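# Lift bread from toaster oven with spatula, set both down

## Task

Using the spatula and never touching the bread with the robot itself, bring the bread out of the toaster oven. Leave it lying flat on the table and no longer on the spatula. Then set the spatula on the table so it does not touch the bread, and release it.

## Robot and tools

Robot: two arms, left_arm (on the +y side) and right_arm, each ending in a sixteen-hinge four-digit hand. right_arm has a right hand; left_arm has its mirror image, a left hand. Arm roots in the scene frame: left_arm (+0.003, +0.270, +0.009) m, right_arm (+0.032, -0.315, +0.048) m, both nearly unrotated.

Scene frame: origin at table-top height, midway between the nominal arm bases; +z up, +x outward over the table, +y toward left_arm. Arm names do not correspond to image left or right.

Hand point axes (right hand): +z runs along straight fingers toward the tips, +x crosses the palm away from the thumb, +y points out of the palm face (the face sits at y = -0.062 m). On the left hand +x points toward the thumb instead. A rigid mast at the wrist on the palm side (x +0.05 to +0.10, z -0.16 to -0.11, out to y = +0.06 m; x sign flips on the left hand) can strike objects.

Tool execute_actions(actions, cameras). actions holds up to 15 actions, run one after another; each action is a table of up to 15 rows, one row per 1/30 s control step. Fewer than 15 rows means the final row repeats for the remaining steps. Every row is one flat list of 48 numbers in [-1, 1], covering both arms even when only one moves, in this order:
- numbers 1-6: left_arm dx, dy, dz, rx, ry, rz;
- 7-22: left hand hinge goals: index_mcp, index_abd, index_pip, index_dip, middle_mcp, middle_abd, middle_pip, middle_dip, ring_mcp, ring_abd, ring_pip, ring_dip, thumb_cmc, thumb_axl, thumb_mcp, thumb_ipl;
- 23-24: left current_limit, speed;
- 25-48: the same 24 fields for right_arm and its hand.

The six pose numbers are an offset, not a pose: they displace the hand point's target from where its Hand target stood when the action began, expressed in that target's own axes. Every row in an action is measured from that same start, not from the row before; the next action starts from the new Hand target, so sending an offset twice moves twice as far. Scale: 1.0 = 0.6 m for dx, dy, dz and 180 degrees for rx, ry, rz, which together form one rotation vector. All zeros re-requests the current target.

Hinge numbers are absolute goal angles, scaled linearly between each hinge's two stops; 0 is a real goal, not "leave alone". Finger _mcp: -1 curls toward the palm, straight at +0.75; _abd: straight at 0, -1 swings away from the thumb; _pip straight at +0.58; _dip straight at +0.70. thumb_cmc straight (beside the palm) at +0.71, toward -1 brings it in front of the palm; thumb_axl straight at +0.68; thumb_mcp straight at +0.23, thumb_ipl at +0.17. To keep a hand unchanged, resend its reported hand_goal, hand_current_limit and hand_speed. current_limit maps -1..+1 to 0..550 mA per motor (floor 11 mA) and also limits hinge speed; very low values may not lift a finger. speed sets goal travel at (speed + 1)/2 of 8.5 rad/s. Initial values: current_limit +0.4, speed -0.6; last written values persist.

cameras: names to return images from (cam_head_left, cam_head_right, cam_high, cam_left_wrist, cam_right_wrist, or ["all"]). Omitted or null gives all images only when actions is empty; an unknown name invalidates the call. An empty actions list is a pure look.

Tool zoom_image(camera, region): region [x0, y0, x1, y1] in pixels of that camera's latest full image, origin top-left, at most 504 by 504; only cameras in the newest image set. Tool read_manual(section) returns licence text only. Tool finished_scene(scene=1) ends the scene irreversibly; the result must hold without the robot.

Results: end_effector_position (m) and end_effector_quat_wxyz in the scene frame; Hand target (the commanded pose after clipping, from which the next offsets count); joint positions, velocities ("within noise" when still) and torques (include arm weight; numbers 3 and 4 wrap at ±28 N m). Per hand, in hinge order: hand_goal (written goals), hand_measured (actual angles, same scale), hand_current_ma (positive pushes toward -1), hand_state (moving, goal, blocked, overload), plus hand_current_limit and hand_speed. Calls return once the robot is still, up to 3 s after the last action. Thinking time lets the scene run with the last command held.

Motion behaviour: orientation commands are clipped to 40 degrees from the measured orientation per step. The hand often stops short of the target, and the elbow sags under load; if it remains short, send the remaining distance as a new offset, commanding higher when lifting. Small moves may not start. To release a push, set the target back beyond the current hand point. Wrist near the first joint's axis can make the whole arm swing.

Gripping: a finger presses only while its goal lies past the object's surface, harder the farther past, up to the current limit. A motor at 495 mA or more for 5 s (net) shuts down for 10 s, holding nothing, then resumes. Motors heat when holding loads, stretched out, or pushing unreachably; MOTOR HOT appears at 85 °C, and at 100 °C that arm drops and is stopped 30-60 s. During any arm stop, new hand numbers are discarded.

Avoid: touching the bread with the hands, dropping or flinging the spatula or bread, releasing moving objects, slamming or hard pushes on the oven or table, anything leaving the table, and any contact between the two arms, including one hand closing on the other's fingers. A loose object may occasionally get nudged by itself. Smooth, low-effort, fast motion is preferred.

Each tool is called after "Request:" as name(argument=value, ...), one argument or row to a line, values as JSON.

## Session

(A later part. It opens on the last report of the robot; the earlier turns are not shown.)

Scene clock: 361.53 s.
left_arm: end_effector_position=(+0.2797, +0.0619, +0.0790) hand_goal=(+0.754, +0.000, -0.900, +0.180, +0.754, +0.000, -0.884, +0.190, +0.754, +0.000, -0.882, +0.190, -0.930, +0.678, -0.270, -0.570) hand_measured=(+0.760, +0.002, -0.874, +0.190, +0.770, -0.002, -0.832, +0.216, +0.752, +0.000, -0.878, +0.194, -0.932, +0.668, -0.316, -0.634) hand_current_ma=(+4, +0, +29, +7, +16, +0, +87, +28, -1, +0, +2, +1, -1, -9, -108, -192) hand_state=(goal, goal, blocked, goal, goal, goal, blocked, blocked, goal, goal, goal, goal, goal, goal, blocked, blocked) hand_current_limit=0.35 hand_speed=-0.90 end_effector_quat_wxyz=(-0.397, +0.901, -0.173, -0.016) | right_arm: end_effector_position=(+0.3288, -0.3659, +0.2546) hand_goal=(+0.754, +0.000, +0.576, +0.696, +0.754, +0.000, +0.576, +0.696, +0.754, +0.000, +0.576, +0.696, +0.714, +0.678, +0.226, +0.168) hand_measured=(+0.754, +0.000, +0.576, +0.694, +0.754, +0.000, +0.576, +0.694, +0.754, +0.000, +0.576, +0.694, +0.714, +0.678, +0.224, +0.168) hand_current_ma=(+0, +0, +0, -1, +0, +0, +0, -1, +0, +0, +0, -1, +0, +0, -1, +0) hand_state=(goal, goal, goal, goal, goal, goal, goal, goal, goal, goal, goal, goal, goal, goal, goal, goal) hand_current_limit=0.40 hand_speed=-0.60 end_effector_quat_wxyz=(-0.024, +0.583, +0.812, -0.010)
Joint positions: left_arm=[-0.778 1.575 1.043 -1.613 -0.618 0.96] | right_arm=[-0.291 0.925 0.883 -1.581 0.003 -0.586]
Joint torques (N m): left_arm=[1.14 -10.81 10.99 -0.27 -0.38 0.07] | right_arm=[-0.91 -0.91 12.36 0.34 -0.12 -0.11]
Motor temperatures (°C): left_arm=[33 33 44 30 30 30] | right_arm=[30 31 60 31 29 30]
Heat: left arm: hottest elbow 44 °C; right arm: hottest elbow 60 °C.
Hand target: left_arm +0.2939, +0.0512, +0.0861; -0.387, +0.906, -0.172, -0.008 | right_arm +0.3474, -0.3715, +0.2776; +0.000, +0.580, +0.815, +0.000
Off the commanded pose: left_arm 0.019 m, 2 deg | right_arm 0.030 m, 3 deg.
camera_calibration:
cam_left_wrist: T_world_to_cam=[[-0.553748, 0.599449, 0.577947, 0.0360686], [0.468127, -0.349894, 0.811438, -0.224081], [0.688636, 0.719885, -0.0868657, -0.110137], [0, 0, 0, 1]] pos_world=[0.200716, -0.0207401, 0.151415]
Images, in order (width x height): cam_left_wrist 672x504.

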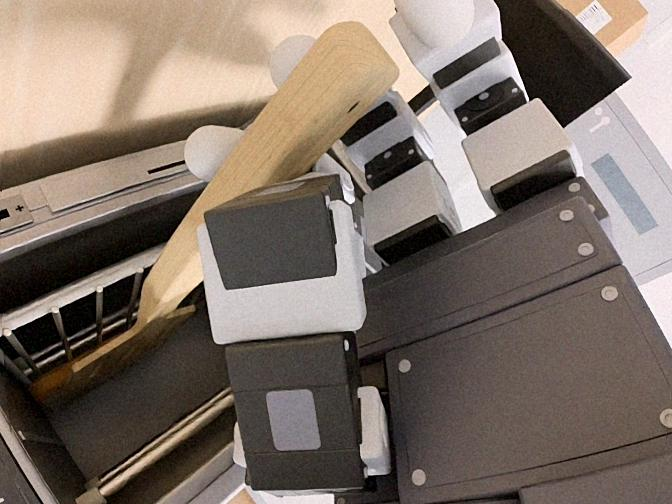

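Request:
execute_actions(
  actions=[
    [[-0.0157,0.0053,-0.002,0,-0.0052,0.0052,0.753,0,-0.9,0.18,0.753,0,-0.9,0.19,0.753,0,-0.883,0.19,-0.93,0.678,-0.27,-0.57,0.35,-0.9,0,0,0,0,0,0,0.754,0,0.576,0.696,0.754,0,0.576,0.696,0.754,0,0.576,0.696,0.714,0.678,0.226,0.168,0.4,-0.6],[-0.0313,0.0106,-0.0039,0,-0.0105,0.0105,0.753,0,-0.9,0.18,0.753,0,-0.91,0.18,0.753,0,-0.883,0.19,-0.93,0.678,-0.27,-0.57,0.35,-0.9,0,0,0,0,0,0,0.754,0,0.576,0.696,0.754,0,0.576,0.696,0.754,0,0.576,0.696,0.714,0.678,0.226,0.168,0.4,-0.6],[-0.047,0.0159,-0.0059,0,-0.0157,0.0157,0.753,0,-0.9,0.18,0.753,0,-0.92,0.17,0.753,0,-0.883,0.19,-0.93,0.678,-0.27,-0.57,0.35,-0.9,0,0,0,0,0,0,0.754,0,0.576,0.696,0.754,0,0.576,0.696,0.754,0,0.576,0.696,0.714,0.678,0.226,0.168,0.4,-0.6]],
  ],
  cameras=["cam_left_wrist"],
)

Request:
zoom_image(
  camera="cam_left_wrist",
  region=[10, 290, 180, 410],
)

Scene clock: 363.20 s.
left_arm: end_effector_position=(+0.2636, +0.0601, +0.0803) hand_goal=(+0.754, +0.000, -0.900, +0.180, +0.754, +0.000, -0.920, +0.170, +0.754, +0.000, -0.882, +0.190, -0.930, +0.678, -0.270, -0.570) hand_measured=(+0.754, +0.002, -0.888, +0.186, +0.778, -0.002, -0.832, +0.216, +0.752, +0.000, -0.878, +0.194, -0.934, +0.662, -0.316, -0.634) hand_current_ma=(+0, +0, +8, +3, +29, +0, +200, +71, -1, +0, +2, +1, -2, -19, -109, -192) hand_state=(goal, goal, goal, goal, blocked, goal, blocked, blocked, goal, goal, goal, goal, goal, goal, blocked, blocked) hand_current_limit=0.35 hand_speed=-0.90 end_effector_quat_wxyz=(-0.393, +0.901, -0.179, -0.042) | right_arm: end_effector_position=(+0.3288, -0.3659, +0.2546) hand_goal=(+0.754, +0.000, +0.576, +0.696, +0.754, +0.000, +0.576, +0.696, +0.754, +0.000, +0.576, +0.696, +0.714, +0.678, +0.226, +0.168) hand_measured=(+0.754, +0.000, +0.576, +0.694, +0.754, +0.000, +0.576, +0.694, +0.754, +0.000, +0.576, +0.694, +0.714, +0.678, +0.224, +0.168) hand_current_ma=(+0, +0, +0, -1, +0, +0, +0, -1, +0, +0, +0, -1, +0, +0, -1, +0) hand_state=(goal, goal, goal, goal, goal, goal, goal, goal, goal, goal, goal, goal, goal, goal, goal, goal) hand_current_limit=0.40 hand_speed=-0.60 end_effector_quat_wxyz=(-0.024, +0.583, +0.812, -0.010)
Joint positions: left_arm=[-0.793 1.575 1.043 -1.651 -0.574 0.96] | right_arm=[-0.291 0.925 0.883 -1.581 0.003 -0.586]
Joint torques (N m): left_arm=[-0.85 -11.22 9.2 -1.24 -0.14 -0.07] | right_arm=[-0.62 -0.56 12.29 0.27 -0.13 -0.13]
Motor temperatures (°C): left_arm=[33 33 44 30 30 30] | right_arm=[30 31 60 31 29 30]
Heat: left arm: hottest elbow 44 °C; right arm: hottest elbow 60 °C.
Hand target: left_arm +0.2638, +0.0513, +0.0862; -0.391, +0.901, -0.185, -0.040 | right_arm +0.3474, -0.3715, +0.2776; +0.000, +0.580, +0.815, +0.000
Off the commanded pose: left_arm 0.011 m, 1 deg | right_arm 0.030 m, 3 deg.
camera_calibration:
cam_left_wrist: T_world_to_cam=[[-0.52812, 0.593053, 0.607764, 0.0187896], [0.513923, -0.346537, 0.784726, -0.228405], [0.675997, 0.726774, -0.12177, -0.0919888], [0, 0, 0, 1]] pos_world=[0.18949, -0.023439, 0.156614]
Images, in order (width x height): cam_left_wrist 672x504.

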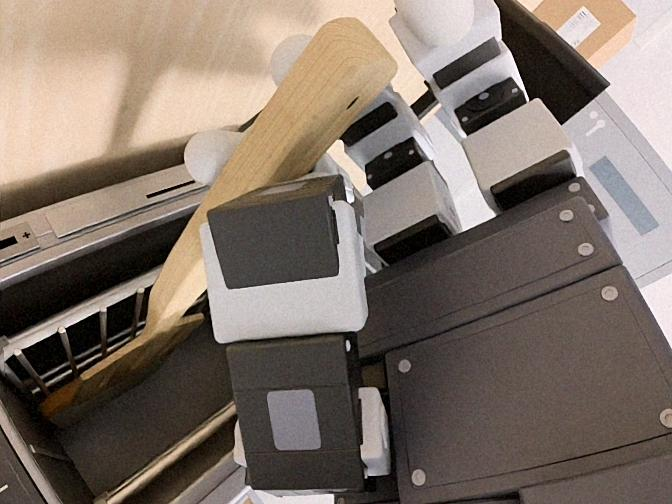

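Scaled by 2.965 from the camera's 672x504 image, which has a finer 960x720 frame.

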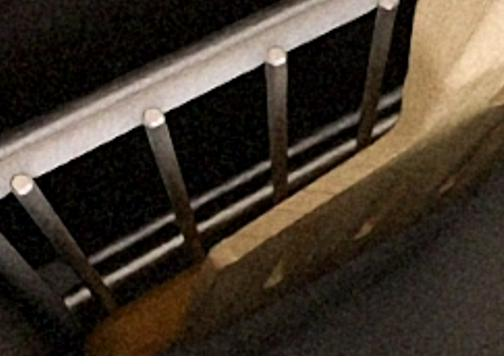

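Request:
execute_actions(
  actions=[],
  cameras=["cam_head_left","cam_head_right","cam_high"],
)

Request:
zoom_image(
  camera="cam_head_left",
  region=[330, 200, 480, 320],
)

Request:
zoom_image(
  camera="cam_head_right",
  region=[330, 200, 480, 320],
)

Request:
zoom_image(
  camera="cam_high",
  region=[440, 100, 640, 260],
)

Scene clock: 363.43 s.
left_arm: end_effector_position=(+0.2636, +0.0601, +0.0803) hand_goal=(+0.754, +0.000, -0.900, +0.180, +0.754, +0.000, -0.920, +0.170, +0.754, +0.000, -0.882, +0.190, -0.930, +0.678, -0.270, -0.570) hand_measured=(+0.754, +0.002, -0.888, +0.186, +0.778, -0.002, -0.832, +0.216, +0.752, +0.000, -0.878, +0.194, -0.934, +0.662, -0.316, -0.634) hand_current_ma=(+0, +0, +8, +3, +29, +0, +200, +71, -1, +0, +2, +1, -2, -19, -109, -192) hand_state=(goal, goal, goal, goal, blocked, goal, blocked, blocked, goal, goal, goal, goal, goal, goal, blocked, blocked) hand_current_limit=0.35 hand_speed=-0.90 end_effector_quat_wxyz=(-0.393, +0.901, -0.179, -0.042) | right_arm: end_effector_position=(+0.3288, -0.3659, +0.2546) hand_goal=(+0.754, +0.000, +0.576, +0.696, +0.754, +0.000, +0.576, +0.696, +0.754, +0.000, +0.576, +0.696, +0.714, +0.678, +0.226, +0.168) hand_measured=(+0.754, +0.000, +0.576, +0.694, +0.754, +0.000, +0.576, +0.694, +0.754, +0.000, +0.576, +0.694, +0.714, +0.678, +0.224, +0.168) hand_current_ma=(+0, +0, +0, -1, +0, +0, +0, -1, +0, +0, +0, -1, +0, +0, -1, +0) hand_state=(goal, goal, goal, goal, goal, goal, goal, goal, goal, goal, goal, goal, goal, goal, goal, goal) hand_current_limit=0.40 hand_speed=-0.60 end_effector_quat_wxyz=(-0.024, +0.583, +0.812, -0.010)
Joint positions: left_arm=[-0.793 1.575 1.043 -1.651 -0.574 0.96] | right_arm=[-0.291 0.925 0.883 -1.581 0.003 -0.586]
Joint velocities: within noise
Joint torques (N m): left_arm=[-0.85 -11.22 9.2 -1.25 -0.14 -0.08] | right_arm=[-1.08 -0.5 12.49 0.39 -0.14 -0.11]
Motor temperatures (°C): left_arm=[33 33 44 30 30 30] | right_arm=[30 31 60 31 29 30]
Heat: left arm: hottest elbow 44 °C; right arm: hottest elbow 60 °C.
Hand target: left_arm +0.2638, +0.0513, +0.0862; -0.391, +0.901, -0.185, -0.040 | right_arm +0.3474, -0.3715, +0.2776; +0.000, +0.580, +0.815, +0.000
Off the commanded pose: left_arm 0.011 m, 1 deg | right_arm 0.030 m, 3 deg.
Images, in order (width x height): cam_head_left 896x504, cam_head_right 896x504, cam_high 896x504.

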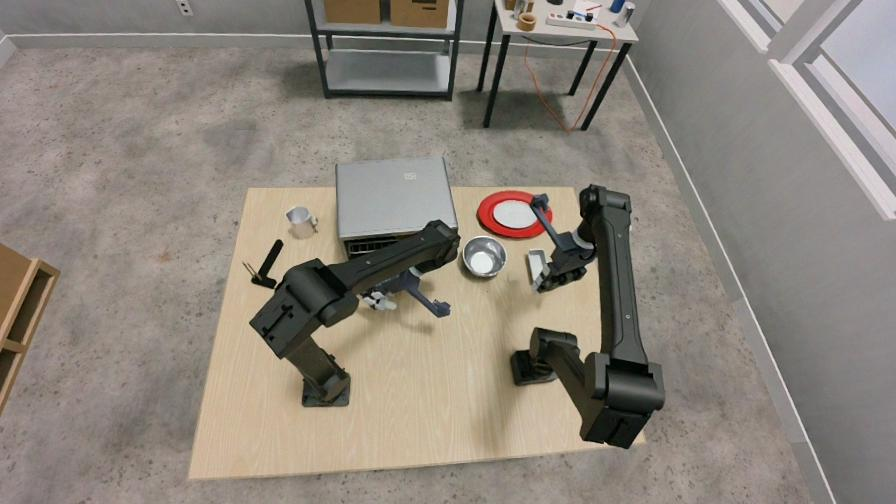

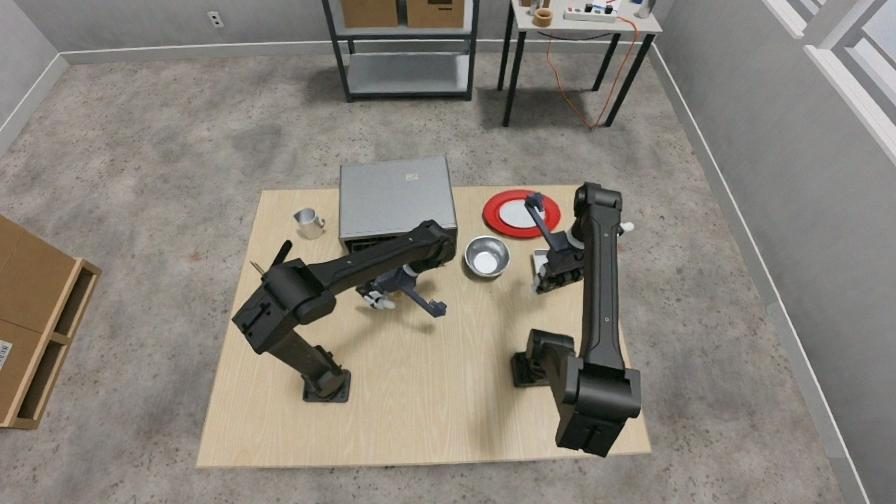

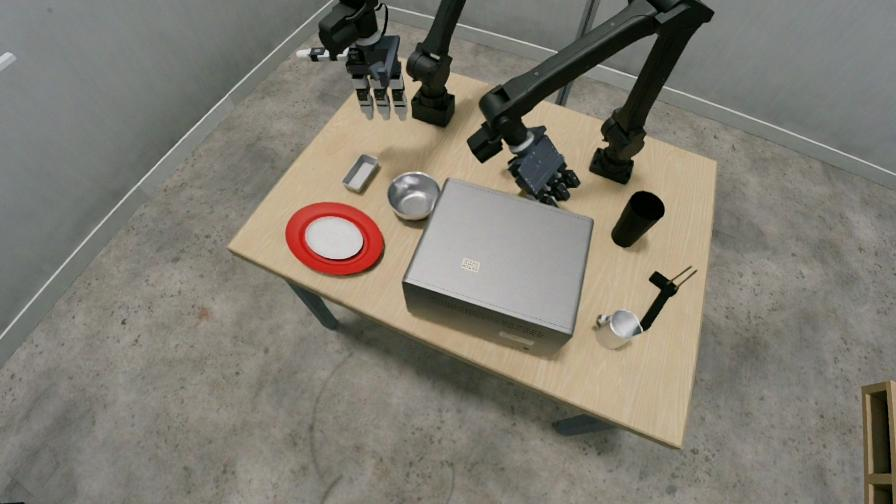

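Scaled by 3.360.

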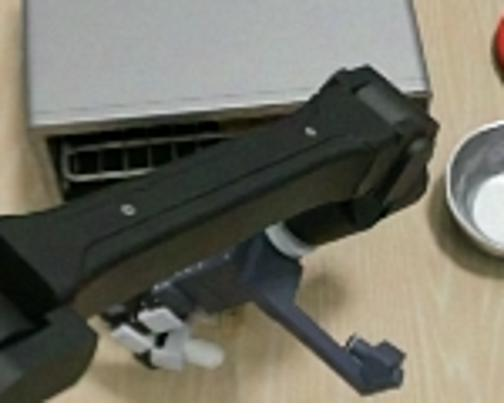

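Scaled by 3.360.

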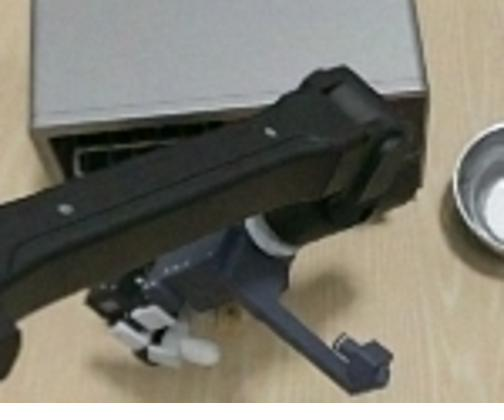

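Scaled by 2.520.

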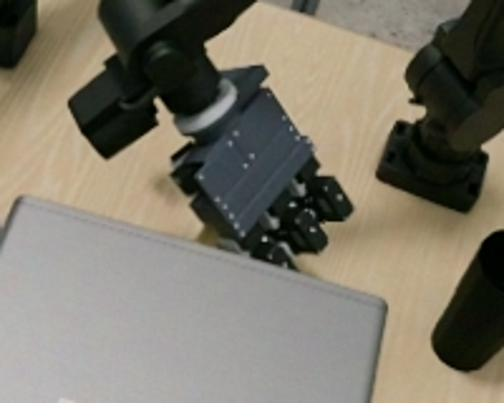

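Request:
execute_actions(
  actions=[
    [[-0.004,-0.0116,-0.0117,0,0,0,0.753,0,-0.9,0.18,0.753,0,-0.92,0.17,0.753,0,-0.883,0.19,-0.93,0.678,-0.27,-0.57,0.35,-0.9,0,0,0,0,0,0,0.754,0,0.576,0.696,0.754,0,0.576,0.696,0.754,0,0.576,0.696,0.714,0.678,0.226,0.168,0.4,-0.6],[-0.008,-0.0233,-0.0234,0,0,0,0.753,0,-0.9,0.18,0.753,0,-0.92,0.17,0.753,0,-0.883,0.19,-0.93,0.678,-0.27,-0.57,0.35,-0.9,0,0,0,0,0,0,0.754,0,0.576,0.696,0.754,0,0.576,0.696,0.754,0,0.576,0.696,0.714,0.678,0.226,0.168,0.4,-0.6]],
  ],
  cameras=["cam_left_wrist"],
)

Request:
zoom_image(
  camera="cam_left_wrist",
  region=[10, 290, 180, 410],
)

Scene clock: 366.13 s.
left_arm: end_effector_position=(+0.2589, +0.0639, +0.0882) hand_goal=(+0.754, +0.000, -0.900, +0.180, +0.754, +0.000, -0.920, +0.170, +0.754, +0.000, -0.882, +0.190, -0.930, +0.678, -0.270, -0.570) hand_measured=(+0.752, +0.002, -0.884, +0.188, +0.778, +0.002, -0.832, +0.216, +0.752, +0.000, -0.878, +0.194, -0.934, +0.662, -0.316, -0.634) hand_current_ma=(-1, +0, +14, +5, +27, +0, +200, +71, -1, +0, +2, +1, -2, -18, -110, -192) hand_state=(goal, goal, goal, goal, blocked, goal, blocked, blocked, goal, goal, goal, goal, goal, goal, blocked, blocked) hand_current_limit=0.35 hand_speed=-0.90 end_effector_quat_wxyz=(-0.394, +0.899, -0.183, -0.048) | right_arm: end_effector_position=(+0.3288, -0.3659, +0.2546) hand_goal=(+0.754, +0.000, +0.576, +0.696, +0.754, +0.000, +0.576, +0.696, +0.754, +0.000, +0.576, +0.696, +0.714, +0.678, +0.226, +0.168) hand_measured=(+0.754, +0.000, +0.576, +0.694, +0.754, +0.000, +0.576, +0.694, +0.754, +0.000, +0.576, +0.694, +0.714, +0.678, +0.224, +0.168) hand_current_ma=(+0, +0, +0, -1, +0, +0, +0, -1, +0, +0, +0, -1, +0, +0, -1, +0) hand_state=(goal, goal, goal, goal, goal, goal, goal, goal, goal, goal, goal, goal, goal, goal, goal, goal) hand_current_limit=0.40 hand_speed=-0.60 end_effector_quat_wxyz=(-0.024, +0.583, +0.812, -0.010)
Joint positions: left_arm=[-0.793 1.557 1.043 -1.677 -0.571 0.968] | right_arm=[-0.291 0.925 0.883 -1.581 0.003 -0.586]
Joint torques (N m): left_arm=[-0.44 -13.27 10.32 -1.2 -0.22 0.06] | right_arm=[-0.79 -0.85 12.41 0.36 -0.11 -0.09]
Motor temperatures (°C): left_arm=[33 33 43 30 30 30] | right_arm=[30 31 60 31 29 30]
Heat: left arm: hottest elbow 43 °C; right arm: hottest elbow 60 °C.
Hand target: left_arm +0.2635, +0.0514, +0.1065; -0.391, +0.901, -0.185, -0.040 | right_arm +0.3474, -0.3715, +0.2776; +0.000, +0.580, +0.815, +0.000
Off the commanded pose: left_arm 0.023 m, 1 deg | right_arm 0.030 m, 3 deg.
joint sent to its limit (left arm) — joint 4 (wrist pitch), lower limit. The joint targets still meet the commanded pose.
camera_calibration:
cam_left_wrist: T_world_to_cam=[[-0.517876, 0.592137, 0.617397, 0.0057584], [0.522621, -0.352376, 0.776337, -0.232003], [0.677253, 0.72471, -0.126976, -0.090141], [0, 0, 0, 1]] pos_world=[0.18528, -0.0198361, 0.165112]
Images, in order (width x height): cam_left_wrist 672x504.

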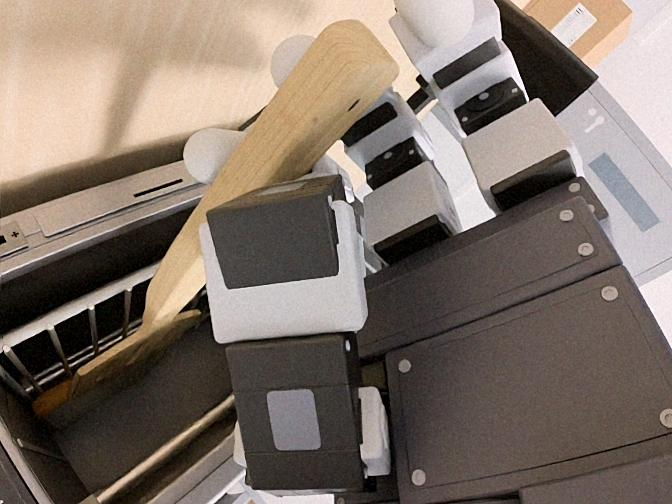

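Scaled by 2.965 from the camera's 672x504 image, which has a finer 960x720 frame.

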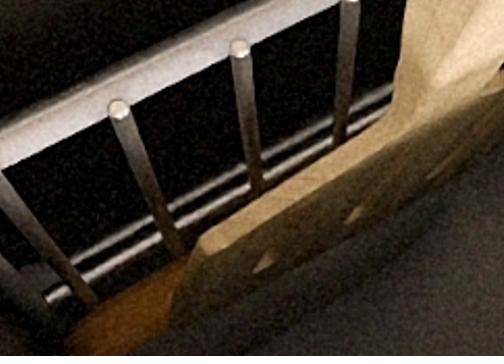

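Request:
execute_actions(
  actions=[
    [[-0.014,0.0018,-0.0008,0,0,0,0.753,0,-0.9,0.18,0.753,0,-0.92,0.17,0.753,0,-0.883,0.19,-0.93,0.678,-0.27,-0.57,0.35,-0.9,0,0,0,0,0,0,0.754,0,0.576,0.696,0.754,0,0.576,0.696,0.754,0,0.576,0.696,0.714,0.678,0.226,0.168,0.4,-0.6],[-0.028,0.0037,-0.0016,0,0,0,0.753,0,-0.9,0.18,0.753,0,-0.92,0.17,0.753,0,-0.883,0.19,-0.93,0.678,-0.27,-0.57,0.35,-0.9,0,0,0,0,0,0,0.754,0,0.576,0.696,0.754,0,0.576,0.696,0.754,0,0.576,0.696,0.714,0.678,0.226,0.168,0.4,-0.6],[-0.0385,0.0115,0.0007,0,0,0,0.753,0,-0.9,0.18,0.753,0,-0.92,0.17,0.753,0,-0.883,0.19,-0.93,0.678,-0.27,-0.57,0.35,-0.9,0,0,0,0,0,0,0.754,0,0.576,0.696,0.754,0,0.576,0.696,0.754,0,0.576,0.696,0.714,0.678,0.226,0.168,0.4,-0.6]],
    [[0.0033,0.0107,0.0108,0,0,0,0.753,0,-0.9,0.18,0.753,0,-0.92,0.17,0.753,0,-0.883,0.19,-0.93,0.678,-0.27,-0.57,0.35,-0.9,0,0,0,0,0,0,0.754,0,0.576,0.696,0.754,0,0.576,0.696,0.754,0,0.576,0.696,0.714,0.678,0.226,0.168,0.4,-0.6],[0.0066,0.0215,0.0216,0,0,0,0.753,0,-0.9,0.18,0.753,0,-0.92,0.17,0.753,0,-0.883,0.19,-0.93,0.678,-0.27,-0.57,0.35,-0.9,0,0,0,0,0,0,0.754,0,0.576,0.696,0.754,0,0.576,0.696,0.754,0,0.576,0.696,0.714,0.678,0.226,0.168,0.4,-0.6],[0.01,0.0322,0.0323,0,0,0,0.753,0,-0.9,0.18,0.753,0,-0.92,0.17,0.753,0,-0.883,0.19,-0.93,0.678,-0.27,-0.57,0.35,-0.9,0,0,0,0,0,0,0.754,0,0.576,0.696,0.754,0,0.576,0.696,0.754,0,0.576,0.696,0.714,0.678,0.226,0.168,0.4,-0.6]],
  ],
  cameras=["cam_left_wrist"],
)

Request:
zoom_image(
  camera="cam_left_wrist",
  region=[10, 290, 180, 410],
)

Scene clock: 368.30 s.
left_arm: end_effector_position=(+0.2412, +0.0594, +0.0811) hand_goal=(+0.754, +0.000, -0.900, +0.180, +0.754, +0.000, -0.920, +0.170, +0.754, +0.000, -0.882, +0.190, -0.930, +0.678, -0.270, -0.570) hand_measured=(+0.756, +0.002, -0.878, +0.192, +0.772, +0.004, -0.844, +0.210, +0.752, +0.000, -0.878, +0.194, -0.932, +0.666, -0.318, -0.634) hand_current_ma=(+0, +0, +23, +9, +18, +1, +161, +59, -1, +0, +2, +1, -1, -13, -119, -192) hand_state=(goal, goal, blocked, goal, goal, goal, blocked, blocked, goal, goal, goal, goal, goal, goal, blocked, blocked) hand_current_limit=0.35 hand_speed=-0.90 end_effector_quat_wxyz=(-0.391, +0.901, -0.182, -0.044) | right_arm: end_effector_position=(+0.3288, -0.3659, +0.2546) hand_goal=(+0.754, +0.000, +0.576, +0.696, +0.754, +0.000, +0.576, +0.696, +0.754, +0.000, +0.576, +0.696, +0.714, +0.678, +0.226, +0.168) hand_measured=(+0.754, +0.000, +0.576, +0.694, +0.754, +0.000, +0.576, +0.694, +0.754, +0.000, +0.576, +0.694, +0.714, +0.678, +0.224, +0.168) hand_current_ma=(+0, +0, +0, -1, +0, +0, +0, -1, +0, +0, +0, -1, +0, +0, -1, +0) hand_state=(goal, goal, goal, goal, goal, goal, goal, goal, goal, goal, goal, goal, goal, goal, goal, goal) hand_current_limit=0.40 hand_speed=-0.60 end_effector_quat_wxyz=(-0.024, +0.583, +0.812, -0.010)
Joint positions: left_arm=[-0.836 1.543 1.005 -1.664 -0.545 0.929] | right_arm=[-0.291 0.925 0.883 -1.581 0.003 -0.586]
Joint torques (N m): left_arm=[-0.79 -10.4 7.06 -0.34 -0.24 -0.16] | right_arm=[-1.2 -0.44 12.31 0.32 -0.15 -0.08]
Motor temperatures (°C): left_arm=[33 34 43 30 30 30] | right_arm=[30 31 60 31 29 30]
Heat: left arm: hottest elbow 43 °C; right arm: hottest elbow 60 °C.
Hand target: left_arm +0.2396, +0.0543, +0.0786; -0.391, +0.901, -0.185, -0.040 | right_arm +0.3474, -0.3715, +0.2776; +0.000, +0.580, +0.815, +0.000
Off the commanded pose: left_arm 0.006 m, 1 deg | right_arm 0.030 m, 3 deg.
camera_calibration:
cam_left_wrist: T_world_to_cam=[[-0.52116, 0.598165, 0.608762, 0.00484276], [0.517494, -0.345726, 0.782734, -0.218445], [0.678669, 0.722961, -0.129368, -0.0759067], [0, 0, 0, 1]] pos_world=[0.167083, -0.0235414, 0.158217]
Images, in order (width x height): cam_left_wrist 672x504.

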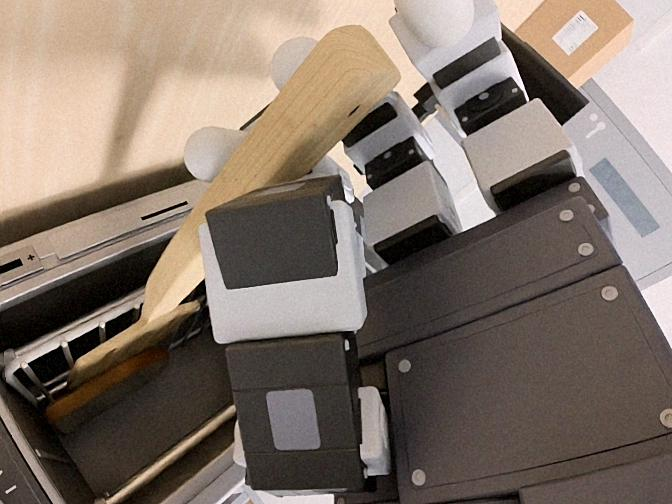

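Scaled by 2.965 from the camera's 672x504 image, which has a finer 960x720 frame.

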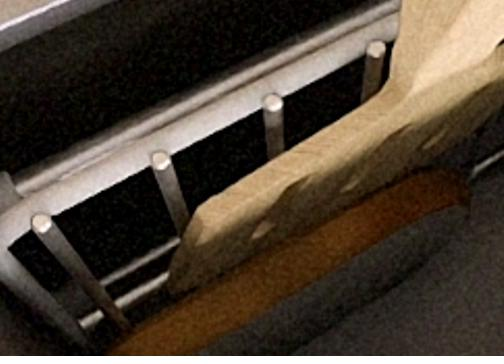

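Request:
execute_actions(
  actions=[
    [[0.0157,-0.0058,-0.0008,0,0,0,0.753,0,-0.9,0.18,0.753,0,-0.92,0.17,0.753,0,-0.883,0.19,-0.93,0.678,-0.27,-0.57,0.35,-0.9,0,0,0,0,0,0,0.754,0,0.576,0.696,0.754,0,0.576,0.696,0.754,0,0.576,0.696,0.714,0.678,0.226,0.168,0.4,-0.6],[0.0315,-0.0116,-0.0015,0,0,0,0.753,0,-0.9,0.18,0.753,0,-0.92,0.17,0.753,0,-0.883,0.19,-0.93,0.678,-0.27,-0.57,0.35,-0.9,0,0,0,0,0,0,0.754,0,0.576,0.696,0.754,0,0.576,0.696,0.754,0,0.576,0.696,0.714,0.678,0.226,0.168,0.4,-0.6],[0.0472,-0.0174,-0.0023,0,0,0,0.753,0,-0.9,0.18,0.753,0,-0.92,0.17,0.753,0,-0.883,0.19,-0.93,0.678,-0.27,-0.57,0.35,-0.9,0,0,0,0,0,0,0.754,0,0.576,0.696,0.754,0,0.576,0.696,0.754,0,0.576,0.696,0.714,0.678,0.226,0.168,0.4,-0.6]],
  ],
  cameras=["cam_left_wrist"],
)

Request:
zoom_image(
  camera="cam_left_wrist",
  region=[10, 290, 180, 410],
)

Scene clock: 369.60 s.
left_arm: end_effector_position=(+0.2560, +0.0612, +0.0748) hand_goal=(+0.754, +0.000, -0.900, +0.180, +0.754, +0.000, -0.920, +0.170, +0.754, +0.000, -0.882, +0.190, -0.930, +0.678, -0.270, -0.570) hand_measured=(+0.754, +0.002, -0.888, +0.186, +0.776, +0.004, -0.844, +0.210, +0.752, +0.000, -0.878, +0.194, -0.936, +0.662, -0.320, -0.634) hand_current_ma=(+0, +0, +9, +3, +25, +1, +162, +59, -1, +0, +2, +1, -2, -20, -126, -192) hand_state=(goal, goal, goal, goal, blocked, goal, blocked, blocked, goal, goal, goal, goal, goal, goal, blocked, blocked) hand_current_limit=0.35 hand_speed=-0.90 end_effector_quat_wxyz=(-0.401, +0.896, -0.185, -0.046) | right_arm: end_effector_position=(+0.3288, -0.3659, +0.2546) hand_goal=(+0.754, +0.000, +0.576, +0.696, +0.754, +0.000, +0.576, +0.696, +0.754, +0.000, +0.576, +0.696, +0.714, +0.678, +0.226, +0.168) hand_measured=(+0.754, +0.000, +0.576, +0.694, +0.754, +0.000, +0.576, +0.694, +0.754, +0.000, +0.576, +0.694, +0.714, +0.678, +0.224, +0.168) hand_current_ma=(+0, +0, +0, -1, +0, +0, +0, -1, +0, +0, +0, -1, +0, +0, -1, +0) hand_state=(goal, goal, goal, goal, goal, goal, goal, goal, goal, goal, goal, goal, goal, goal, goal, goal) hand_current_limit=0.40 hand_speed=-0.60 end_effector_quat_wxyz=(-0.024, +0.583, +0.812, -0.010)
Joint positions: left_arm=[-0.81 1.583 1.028 -1.654 -0.574 0.949] | right_arm=[-0.291 0.925 0.883 -1.581 0.003 -0.586]
Joint torques (N m): left_arm=[1.44 -10.58 10.56 -0.39 -0.37 0.12] | right_arm=[-0.62 -0.67 12.41 0.28 -0.11 -0.12]
Motor temperatures (°C): left_arm=[33 34 43 30 30 30] | right_arm=[30 31 60 31 29 30]
Heat: left arm: hottest elbow 43 °C; right arm: hottest elbow 60 °C.
Hand target: left_arm +0.2695, +0.0514, +0.0805; -0.391, +0.901, -0.185, -0.040 | right_arm +0.3474, -0.3715, +0.2776; +0.000, +0.580, +0.815, +0.000
Off the commanded pose: left_arm 0.018 m, 1 deg | right_arm 0.030 m, 3 deg.
camera_calibration:
cam_left_wrist: T_world_to_cam=[[-0.516893, 0.587096, 0.623009, 0.0137395], [0.517021, -0.365942, 0.773806, -0.2185], [0.682283, 0.722084, -0.114388, -0.0901511], [0, 0, 0, 1]] pos_world=[0.18158, -0.0229281, 0.150205]
Images, in order (width x height): cam_left_wrist 672x504.

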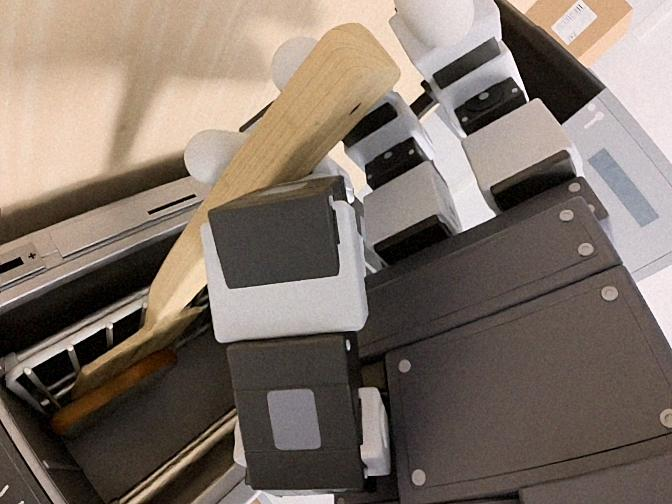

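Scaled by 2.965 from the camera's 672x504 image, which has a finer 960x720 frame.

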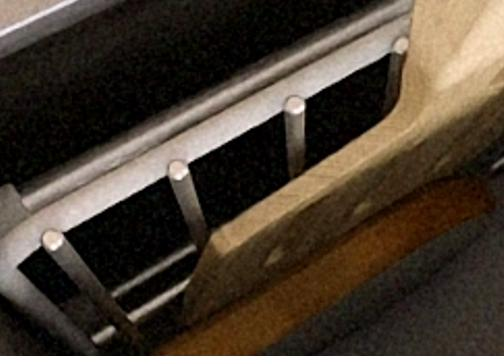

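Request:
execute_actions(
  actions=[
    [[0.0155,-0.0061,0.0012,0,0,0,0.753,0,-0.9,0.18,0.753,0,-0.92,0.17,0.753,0,-0.883,0.19,-0.93,0.678,-0.27,-0.57,0.35,-0.9,0,0,0,0,0,0,0.754,0,0.576,0.696,0.754,0,0.576,0.696,0.754,0,0.576,0.696,0.714,0.678,0.226,0.168,0.4,-0.6],[0.0309,-0.0122,0.0024,0,0,0,0.753,0,-0.9,0.18,0.753,0,-0.92,0.17,0.753,0,-0.883,0.19,-0.93,0.678,-0.27,-0.57,0.35,-0.9,0,0,0,0,0,0,0.754,0,0.576,0.696,0.754,0,0.576,0.696,0.754,0,0.576,0.696,0.714,0.678,0.226,0.168,0.4,-0.6]],
  ],
  cameras=["cam_left_wrist"],
)

Request:
zoom_image(
  camera="cam_left_wrist",
  region=[10, 290, 180, 410],
)

Scene clock: 370.50 s.
left_arm: end_effector_position=(+0.2747, +0.0611, +0.0766) hand_goal=(+0.754, +0.000, -0.900, +0.180, +0.754, +0.000, -0.920, +0.170, +0.754, +0.000, -0.882, +0.190, -0.930, +0.678, -0.270, -0.570) hand_measured=(+0.750, +0.002, -0.888, +0.186, +0.776, +0.004, -0.844, +0.210, +0.752, +0.000, -0.878, +0.194, -0.936, +0.660, -0.322, -0.634) hand_current_ma=(-1, +0, +9, +3, +25, +2, +162, +59, -1, +0, +2, +1, -3, -23, -132, -192) hand_state=(goal, goal, goal, goal, blocked, goal, blocked, blocked, goal, goal, goal, goal, goal, goal, blocked, blocked) hand_current_limit=0.35 hand_speed=-0.90 end_effector_quat_wxyz=(-0.400, +0.896, -0.186, -0.047) | right_arm: end_effector_position=(+0.3288, -0.3659, +0.2546) hand_goal=(+0.754, +0.000, +0.576, +0.696, +0.754, +0.000, +0.576, +0.696, +0.754, +0.000, +0.576, +0.696, +0.714, +0.678, +0.226, +0.168) hand_measured=(+0.754, +0.000, +0.576, +0.694, +0.754, +0.000, +0.576, +0.694, +0.754, +0.000, +0.576, +0.694, +0.714, +0.678, +0.224, +0.168) hand_current_ma=(+0, +0, +0, -1, +0, +0, +0, -1, +0, +0, +0, -1, +0, +0, -1, +0) hand_state=(goal, goal, goal, goal, goal, goal, goal, goal, goal, goal, goal, goal, goal, goal, goal, goal) hand_current_limit=0.40 hand_speed=-0.60 end_effector_quat_wxyz=(-0.024, +0.583, +0.812, -0.010)
Joint positions: left_arm=[-0.773 1.607 1.066 -1.647 -0.594 0.988] | right_arm=[-0.291 0.925 0.883 -1.581 0.003 -0.586]
Joint torques (N m): left_arm=[1.38 -10.7 10.74 -0.23 -0.39 0.03] | right_arm=[-1.08 -0.32 12.4 0.4 -0.12 -0.11]
Motor temperatures (°C): left_arm=[33 34 43 30 30 30] | right_arm=[30 31 60 31 29 30]
Heat: left arm: hottest elbow 43 °C; right arm: hottest elbow 60 °C.
Hand target: left_arm +0.2894, +0.0515, +0.0805; -0.391, +0.901, -0.185, -0.040 | right_arm +0.3474, -0.3715, +0.2776; +0.000, +0.580, +0.815, +0.000
Off the commanded pose: left_arm 0.018 m, 1 deg | right_arm 0.030 m, 3 deg.
camera_calibration:
cam_left_wrist: T_world_to_cam=[[-0.514456, 0.588749, 0.623467, 0.0215575], [0.519087, -0.364905, 0.772912, -0.230192], [0.682557, 0.721262, -0.117884, -0.102405], [0, 0, 0, 1]] pos_world=[0.200477, -0.0228292, 0.152406]
Images, in order (width x height): cam_left_wrist 672x504.

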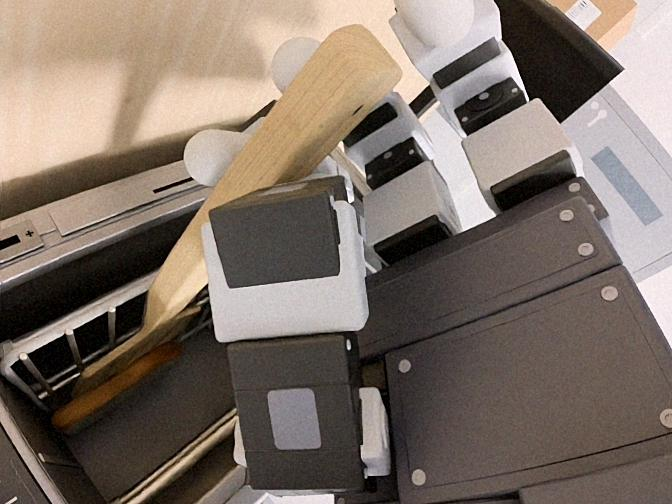

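Scaled by 2.965 from the camera's 672x504 image, which has a finer 960x720 frame.

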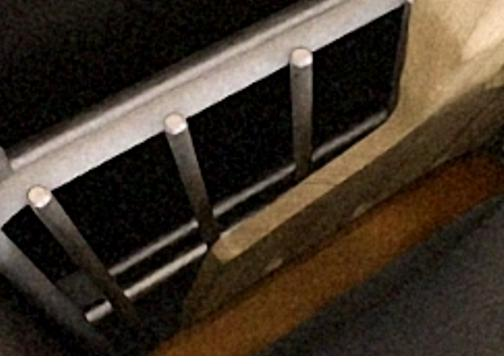

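Request:
execute_actions(
  actions=[
    [[0.0155,-0.0061,0.0012,0,0,0,0.753,0,-0.9,0.18,0.753,0,-0.92,0.17,0.753,0,-0.883,0.19,-0.93,0.678,-0.27,-0.57,0.35,-0.9,0,0,0,0,0,0,0.754,0,0.576,0.696,0.754,0,0.576,0.696,0.754,0,0.576,0.696,0.714,0.678,0.226,0.168,0.4,-0.6],[0.0309,-0.0122,0.0024,0,0,0,0.753,0,-0.9,0.18,0.753,0,-0.92,0.17,0.753,0,-0.883,0.19,-0.93,0.678,-0.27,-0.57,0.35,-0.9,0,0,0,0,0,0,0.754,0,0.576,0.696,0.754,0,0.576,0.696,0.754,0,0.576,0.696,0.714,0.678,0.226,0.168,0.4,-0.6]],
  ],
  cameras=["cam_left_wrist"],
)

Request:
zoom_image(
  camera="cam_left_wrist",
  region=[10, 290, 180, 410],
)

Scene clock: 371.40 s.
left_arm: end_effector_position=(+0.2952, +0.0602, +0.0768) hand_goal=(+0.754, +0.000, -0.900, +0.180, +0.754, +0.000, -0.920, +0.170, +0.754, +0.000, -0.882, +0.190, -0.930, +0.678, -0.270, -0.570) hand_measured=(+0.750, +0.002, -0.890, +0.186, +0.776, +0.006, -0.844, +0.210, +0.752, +0.000, -0.878, +0.194, -0.936, +0.660, -0.322, -0.634) hand_current_ma=(-1, +0, +7, +3, +24, +2, +162, +59, -1, +0, +2, +1, -3, -24, -134, -192) hand_state=(goal, goal, goal, goal, blocked, goal, blocked, blocked, goal, goal, goal, goal, goal, goal, blocked, blocked) hand_current_limit=0.35 hand_speed=-0.90 end_effector_quat_wxyz=(-0.399, +0.897, -0.185, -0.046) | right_arm: end_effector_position=(+0.3288, -0.3659, +0.2546) hand_goal=(+0.754, +0.000, +0.576, +0.696, +0.754, +0.000, +0.576, +0.696, +0.754, +0.000, +0.576, +0.696, +0.714, +0.678, +0.226, +0.168) hand_measured=(+0.754, +0.000, +0.576, +0.694, +0.754, +0.000, +0.576, +0.694, +0.754, +0.000, +0.576, +0.694, +0.714, +0.678, +0.224, +0.168) hand_current_ma=(+0, +0, +0, -1, +0, +0, +0, -1, +0, +0, +0, -1, +0, +0, -1, +0) hand_state=(goal, goal, goal, goal, goal, goal, goal, goal, goal, goal, goal, goal, goal, goal, goal, goal) hand_current_limit=0.40 hand_speed=-0.60 end_effector_quat_wxyz=(-0.024, +0.583, +0.812, -0.010)
Joint positions: left_arm=[-0.738 1.636 1.107 -1.637 -0.614 1.022] | right_arm=[-0.291 0.925 0.883 -1.581 0.003 -0.586]
Joint torques (N m): left_arm=[1.38 -11.28 10.77 -0.2 -0.37 0.11] | right_arm=[-0.56 -0.38 12.37 0.21 -0.12 -0.12]
Motor temperatures (°C): left_arm=[33 34 43 30 30 30] | right_arm=[30 31 60 31 29 30]
Heat: left arm: hottest elbow 43 °C; right arm: hottest elbow 60 °C.
Hand target: left_arm +0.3096, +0.0515, +0.0805; -0.391, +0.901, -0.185, -0.040 | right_arm +0.3474, -0.3715, +0.2776; +0.000, +0.580, +0.815, +0.000
Off the commanded pose: left_arm 0.017 m, 1 deg | right_arm 0.030 m, 3 deg.
camera_calibration:
cam_left_wrist: T_world_to_cam=[[-0.516649, 0.589176, 0.621245, 0.0332923], [0.517424, -0.363248, 0.774805, -0.241148], [0.682163, 0.721749, -0.117182, -0.115666], [0, 0, 0, 1]] pos_world=[0.220879, -0.0237301, 0.152606]
Images, in order (width x height): cam_left_wrist 672x504.

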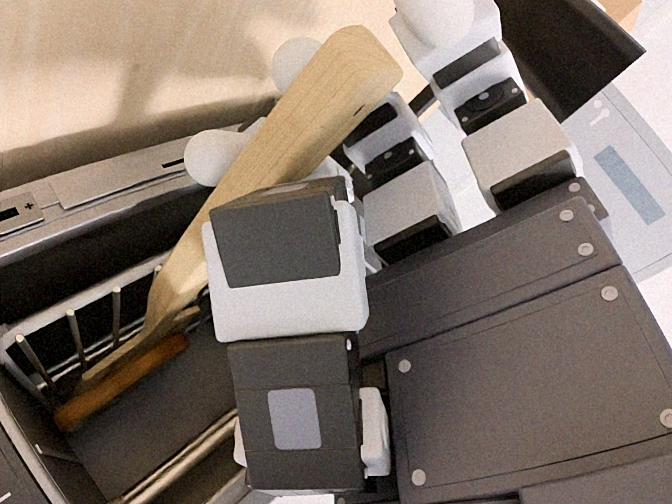

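Scaled by 2.965 from the camera's 672x504 image, which has a finer 960x720 frame.

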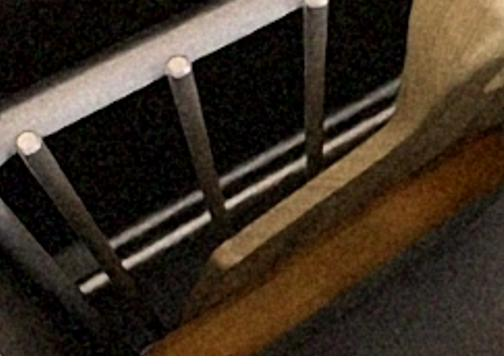

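Request:
execute_actions(
  actions=[
    [[0.0155,-0.0061,0.0012,0,0,0,0.753,0,-0.9,0.18,0.753,0,-0.92,0.17,0.753,0,-0.883,0.19,-0.93,0.678,-0.27,-0.57,0.35,-0.9,0,0,0,0,0,0,0.754,0,0.576,0.696,0.754,0,0.576,0.696,0.754,0,0.576,0.696,0.714,0.678,0.226,0.168,0.4,-0.6],[0.0309,-0.0122,0.0024,0,0,0,0.753,0,-0.9,0.18,0.753,0,-0.92,0.17,0.753,0,-0.883,0.19,-0.93,0.678,-0.27,-0.57,0.35,-0.9,0,0,0,0,0,0,0.754,0,0.576,0.696,0.754,0,0.576,0.696,0.754,0,0.576,0.696,0.714,0.678,0.226,0.168,0.4,-0.6]],
  ],
  cameras=["cam_left_wrist"],
)

Request:
zoom_image(
  camera="cam_left_wrist",
  region=[10, 310, 200, 450],
)

Scene clock: 372.30 s.
left_arm: end_effector_position=(+0.3111, +0.0588, +0.0769) hand_goal=(+0.754, +0.000, -0.900, +0.180, +0.754, +0.000, -0.920, +0.170, +0.754, +0.000, -0.882, +0.190, -0.930, +0.678, -0.270, -0.570) hand_measured=(+0.750, +0.002, -0.892, +0.184, +0.774, +0.006, -0.844, +0.210, +0.752, +0.000, -0.878, +0.194, -0.938, +0.658, -0.324, -0.634) hand_current_ma=(-1, +0, +5, +2, +23, +2, +162, +59, -1, +0, +2, +1, -4, -26, -137, -192) hand_state=(goal, goal, goal, goal, blocked, goal, blocked, blocked, goal, goal, goal, goal, goal, goal, blocked, blocked) hand_current_limit=0.35 hand_speed=-0.90 end_effector_quat_wxyz=(-0.398, +0.897, -0.186, -0.047) | right_arm: end_effector_position=(+0.3288, -0.3659, +0.2546) hand_goal=(+0.754, +0.000, +0.576, +0.696, +0.754, +0.000, +0.576, +0.696, +0.754, +0.000, +0.576, +0.696, +0.714, +0.678, +0.226, +0.168) hand_measured=(+0.754, +0.000, +0.576, +0.694, +0.754, +0.000, +0.576, +0.694, +0.754, +0.000, +0.576, +0.694, +0.714, +0.678, +0.224, +0.168) hand_current_ma=(+0, +0, +0, -1, +0, +0, +0, -1, +0, +0, +0, -1, +0, +0, -1, +0) hand_state=(goal, goal, goal, goal, goal, goal, goal, goal, goal, goal, goal, goal, goal, goal, goal, goal) hand_current_limit=0.40 hand_speed=-0.60 end_effector_quat_wxyz=(-0.024, +0.583, +0.812, -0.010)
Joint positions: left_arm=[-0.713 1.663 1.144 -1.632 -0.625 1.05] | right_arm=[-0.291 0.925 0.883 -1.581 0.003 -0.586]
Joint torques (N m): left_arm=[1.85 -11.46 11.36 -0.08 -0.54 0.13] | right_arm=[-0.38 -0.09 12.3 0.32 -0.11 -0.11]
Motor temperatures (°C): left_arm=[33 34 43 30 30 30] | right_arm=[30 31 60 31 29 30]
Heat: left arm: hottest elbow 43 °C; right arm: hottest elbow 60 °C.
Hand target: left_arm +0.3295, +0.0514, +0.0805; -0.391, +0.901, -0.185, -0.040 | right_arm +0.3474, -0.3715, +0.2776; +0.000, +0.580, +0.815, +0.000
Off the commanded pose: left_arm 0.020 m, 1 deg | right_arm 0.030 m, 3 deg.
camera_calibration:
cam_left_wrist: T_world_to_cam=[[-0.514384, 0.590648, 0.621726, 0.0415017], [0.519282, -0.362433, 0.773943, -0.250497], [0.682463, 0.720956, -0.120283, -0.125209], [0, 0, 0, 1]] pos_world=[0.236877, -0.0250311, 0.153007]
Images, in order (width x height): cam_left_wrist 672x504.

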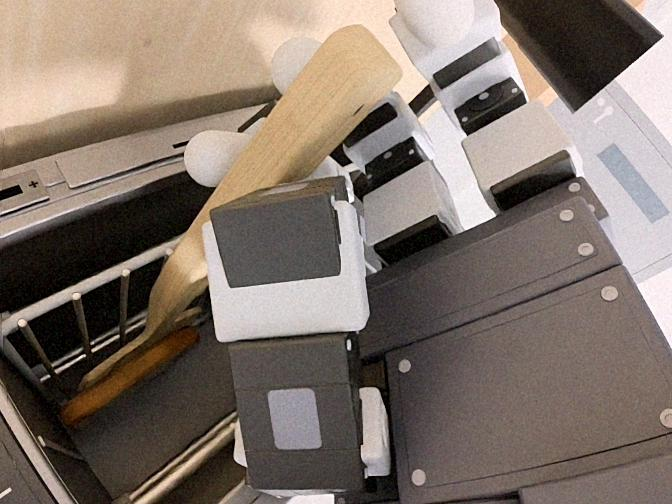

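Scaled by 2.653 from the camera's 672x504 image, which has a finer 960x720 frame.

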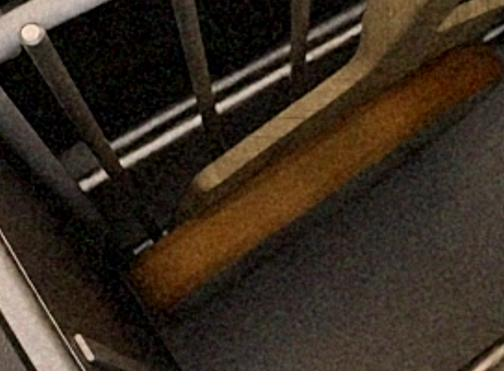

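Request:
execute_actions(
  actions=[
    [[0.0155,-0.0061,0.0012,0,0,0,0.753,0,-0.9,0.18,0.753,0,-0.92,0.17,0.753,0,-0.883,0.19,-0.93,0.678,-0.27,-0.57,0.35,-0.9,0,0,0,0,0,0,0.754,0,0.576,0.696,0.754,0,0.576,0.696,0.754,0,0.576,0.696,0.714,0.678,0.226,0.168,0.4,-0.6]],
  ],
  cameras=["cam_left_wrist"],
)

Request:
zoom_image(
  camera="cam_left_wrist",
  region=[10, 310, 200, 450],
)

Scene clock: 373.23 s.
left_arm: end_effector_position=(+0.3109, +0.0585, +0.0751) hand_goal=(+0.754, +0.000, -0.900, +0.180, +0.754, +0.000, -0.920, +0.170, +0.754, +0.000, -0.882, +0.190, -0.930, +0.678, -0.270, -0.570) hand_measured=(+0.750, +0.002, -0.894, +0.184, +0.776, +0.006, -0.844, +0.210, +0.752, +0.000, -0.878, +0.194, -0.940, +0.654, -0.326, -0.634) hand_current_ma=(-1, +0, +3, +2, +24, +2, +162, +59, -1, +0, +2, +1, -6, -36, -144, -192) hand_state=(goal, goal, goal, goal, blocked, goal, blocked, blocked, goal, goal, goal, goal, goal, blocked, blocked, blocked) hand_current_limit=0.35 hand_speed=-0.90 end_effector_quat_wxyz=(-0.399, +0.895, -0.192, -0.051) | right_arm: end_effector_position=(+0.3288, -0.3659, +0.2546) hand_goal=(+0.754, +0.000, +0.576, +0.696, +0.754, +0.000, +0.576, +0.696, +0.754, +0.000, +0.576, +0.696, +0.714, +0.678, +0.226, +0.168) hand_measured=(+0.754, +0.000, +0.576, +0.694, +0.754, +0.000, +0.576, +0.694, +0.754, +0.000, +0.576, +0.694, +0.714, +0.678, +0.224, +0.168) hand_current_ma=(+0, +0, +0, -1, +0, +0, +0, -1, +0, +0, +0, -1, +0, +0, -1, +0) hand_state=(goal, goal, goal, goal, goal, goal, goal, goal, goal, goal, goal, goal, goal, goal, goal, goal) hand_current_limit=0.40 hand_speed=-0.60 end_effector_quat_wxyz=(-0.024, +0.583, +0.812, -0.010)
Joint positions: left_arm=[-0.713 1.671 1.147 -1.632 -0.626 1.063] | right_arm=[-0.291 0.925 0.883 -1.581 0.003 -0.586]
Joint torques (N m): left_arm=[3.02 -11.11 12.9 0.02 -0.8 0.16] | right_arm=[-0.79 -0.15 12.45 0.34 -0.14 -0.11]
Motor temperatures (°C): left_arm=[33 34 43 30 30 30] | right_arm=[30 31 60 31 29 30]
Heat: left arm: hottest elbow 43 °C; right arm: hottest elbow 60 °C.
Hand target: left_arm +0.3396, +0.0514, +0.0806; -0.391, +0.901, -0.185, -0.040 | right_arm +0.3474, -0.3715, +0.2776; +0.000, +0.580, +0.815, +0.000
Off the commanded pose: left_arm 0.030 m, 2 deg | right_arm 0.030 m, 3 deg.
camera_calibration:
cam_left_wrist: T_world_to_cam=[[-0.501713, 0.592237, 0.630508, 0.0380599], [0.525542, -0.370258, 0.765973, -0.250004], [0.687088, 0.715657, -0.125482, -0.125868], [0, 0, 0, 1]] pos_world=[0.236965, -0.0250282, 0.151705]
Images, in order (width x height): cam_left_wrist 672x504.

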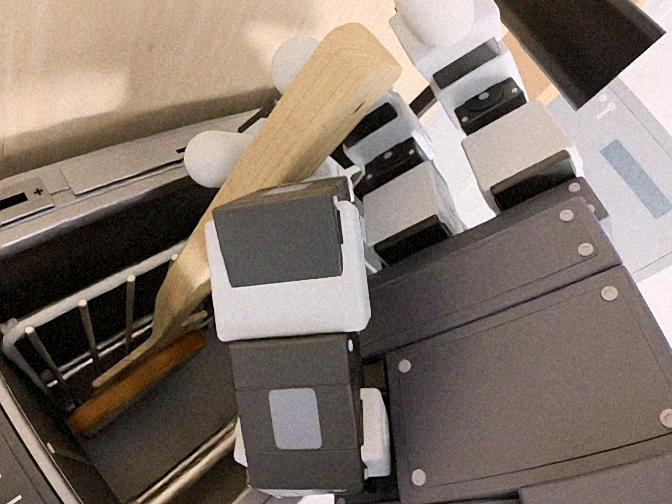

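Scaled by 2.653 from the camera's 672x504 image, which has a finer 960x720 frame.

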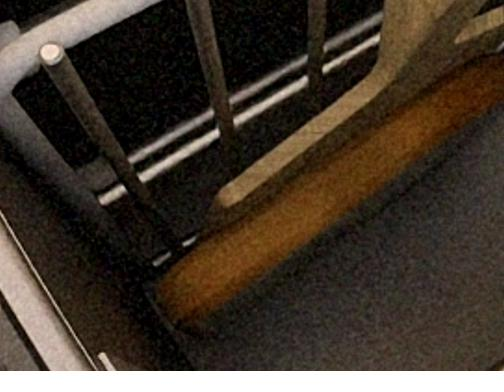

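Request:
zoom_image(
  camera="cam_left_wrist",
  region=[50, 370, 150, 440],
)

Request:
zoom_image(
  camera="cam_left_wrist",
  region=[130, 290, 230, 370],
)

Scaled by 5.040 from the camera's 672x504 image, which has a finer 960x720 frame.

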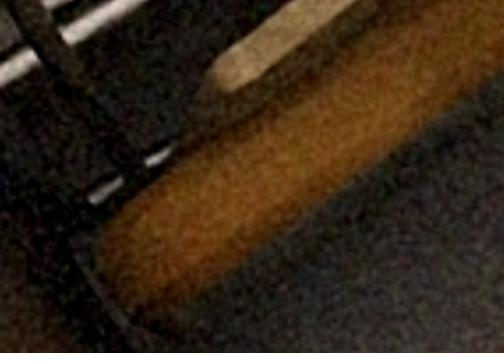

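Scaled by 5.040 from the camera's 672x504 image, which has a finer 960x720 frame.

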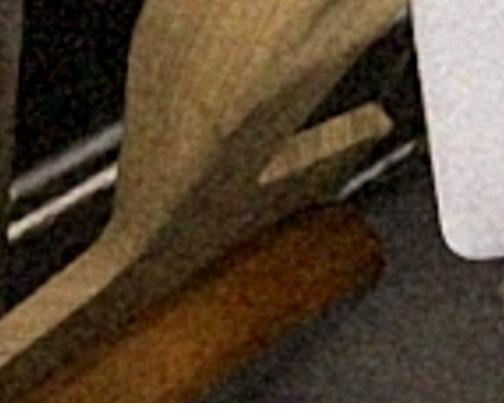

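Request:
execute_actions(
  actions=[
    [[0.0232,-0.0091,0.0018,0,0,0,0.753,0,-0.9,0.18,0.753,0,-0.92,0.17,0.753,0,-0.883,0.19,-0.93,0.678,-0.25,-0.5,0.45,-0.9,0,0,0,0,0,0,0.754,0,0.576,0.696,0.754,0,0.576,0.696,0.754,0,0.576,0.696,0.714,0.678,0.226,0.168,0.4,-0.6]],
  ],
  cameras=["cam_left_wrist"],
)

Request:
zoom_image(
  camera="cam_left_wrist",
  region=[30, 290, 230, 440],
)

Scene clock: 375.13 s.
left_arm: end_effector_position=(+0.3101, +0.0590, +0.0741) hand_goal=(+0.754, +0.000, -0.900, +0.180, +0.754, +0.000, -0.920, +0.170, +0.754, +0.000, -0.882, +0.190, -0.930, +0.678, -0.250, -0.500) hand_measured=(+0.750, +0.002, -0.894, +0.184, +0.776, +0.006, -0.840, +0.212, +0.752, +0.000, -0.878, +0.194, -0.942, +0.648, -0.326, -0.632) hand_current_ma=(-1, +0, +3, +2, +26, +2, +174, +61, -1, +0, +2, +1, -9, -49, -235, -399) hand_state=(goal, goal, goal, goal, blocked, goal, blocked, blocked, goal, goal, goal, goal, goal, blocked, blocked, blocked) hand_current_limit=0.45 hand_speed=-0.90 end_effector_quat_wxyz=(-0.402, +0.891, -0.201, -0.060) | right_arm: end_effector_position=(+0.3288, -0.3659, +0.2546) hand_goal=(+0.754, +0.000, +0.576, +0.696, +0.754, +0.000, +0.576, +0.696, +0.754, +0.000, +0.576, +0.696, +0.714, +0.678, +0.226, +0.168) hand_measured=(+0.754, +0.000, +0.576, +0.694, +0.754, +0.000, +0.576, +0.694, +0.754, +0.000, +0.576, +0.694, +0.714, +0.678, +0.224, +0.168) hand_current_ma=(+0, +0, +0, -1, +0, +0, +0, -1, +0, +0, +0, -1, +0, +0, -1, +0) hand_state=(goal, goal, goal, goal, goal, goal, goal, goal, goal, goal, goal, goal, goal, goal, goal, goal) hand_current_limit=0.40 hand_speed=-0.60 end_effector_quat_wxyz=(-0.024, +0.583, +0.812, -0.010)
Joint positions: left_arm=[-0.711 1.682 1.156 -1.642 -0.627 1.081] | right_arm=[-0.291 0.925 0.883 -1.581 0.003 -0.586]
Joint torques (N m): left_arm=[4.6 -10.58 14.8 0.55 -1.2 0.24] | right_arm=[-1.32 -0.38 12.53 0.5 -0.16 -0.11]
Motor temperatures (°C): left_arm=[33 34 43 30 30 30] | right_arm=[30 31 60 31 29 30]
Heat: left arm: hottest elbow 43 °C; right arm: hottest elbow 60 °C.
Hand target: left_arm +0.3545, +0.0514, +0.0805; -0.391, +0.901, -0.185, -0.040 | right_arm +0.3474, -0.3715, +0.2776; +0.000, +0.580, +0.815, +0.000
Off the commanded pose: left_arm 0.046 m, 3 deg | right_arm 0.030 m, 3 deg.
camera_calibration:
cam_left_wrist: T_world_to_cam=[[-0.480476, 0.591097, 0.647879, 0.0301113], [0.53905, -0.383673, 0.749814, -0.250822], [0.691786, 0.709507, -0.134285, -0.1263], [0, 0, 0, 1]] pos_world=[0.237046, -0.0244217, 0.151601]
Images, in order (width x height): cam_left_wrist 672x504.

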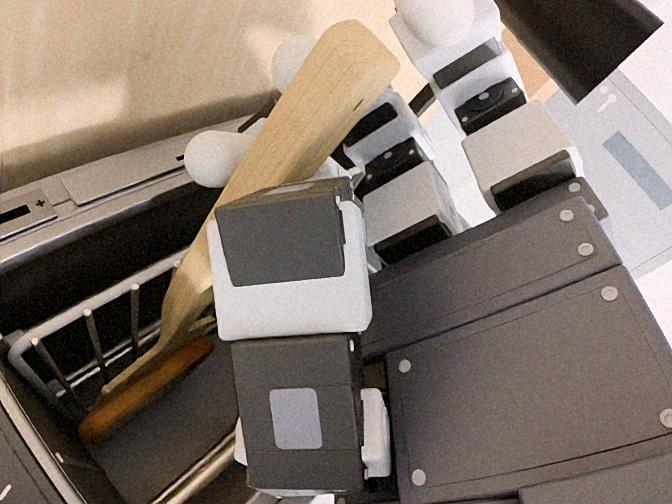

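Scaled by 2.520 from the camera's 672x504 image, which has a finer 960x720 frame.

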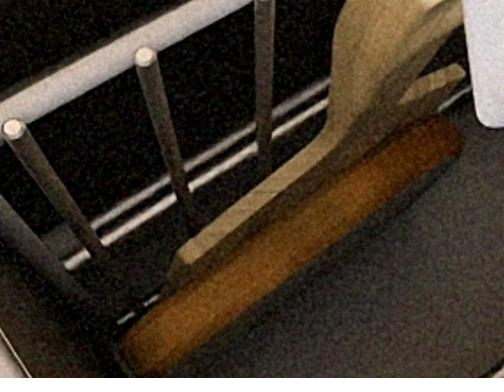

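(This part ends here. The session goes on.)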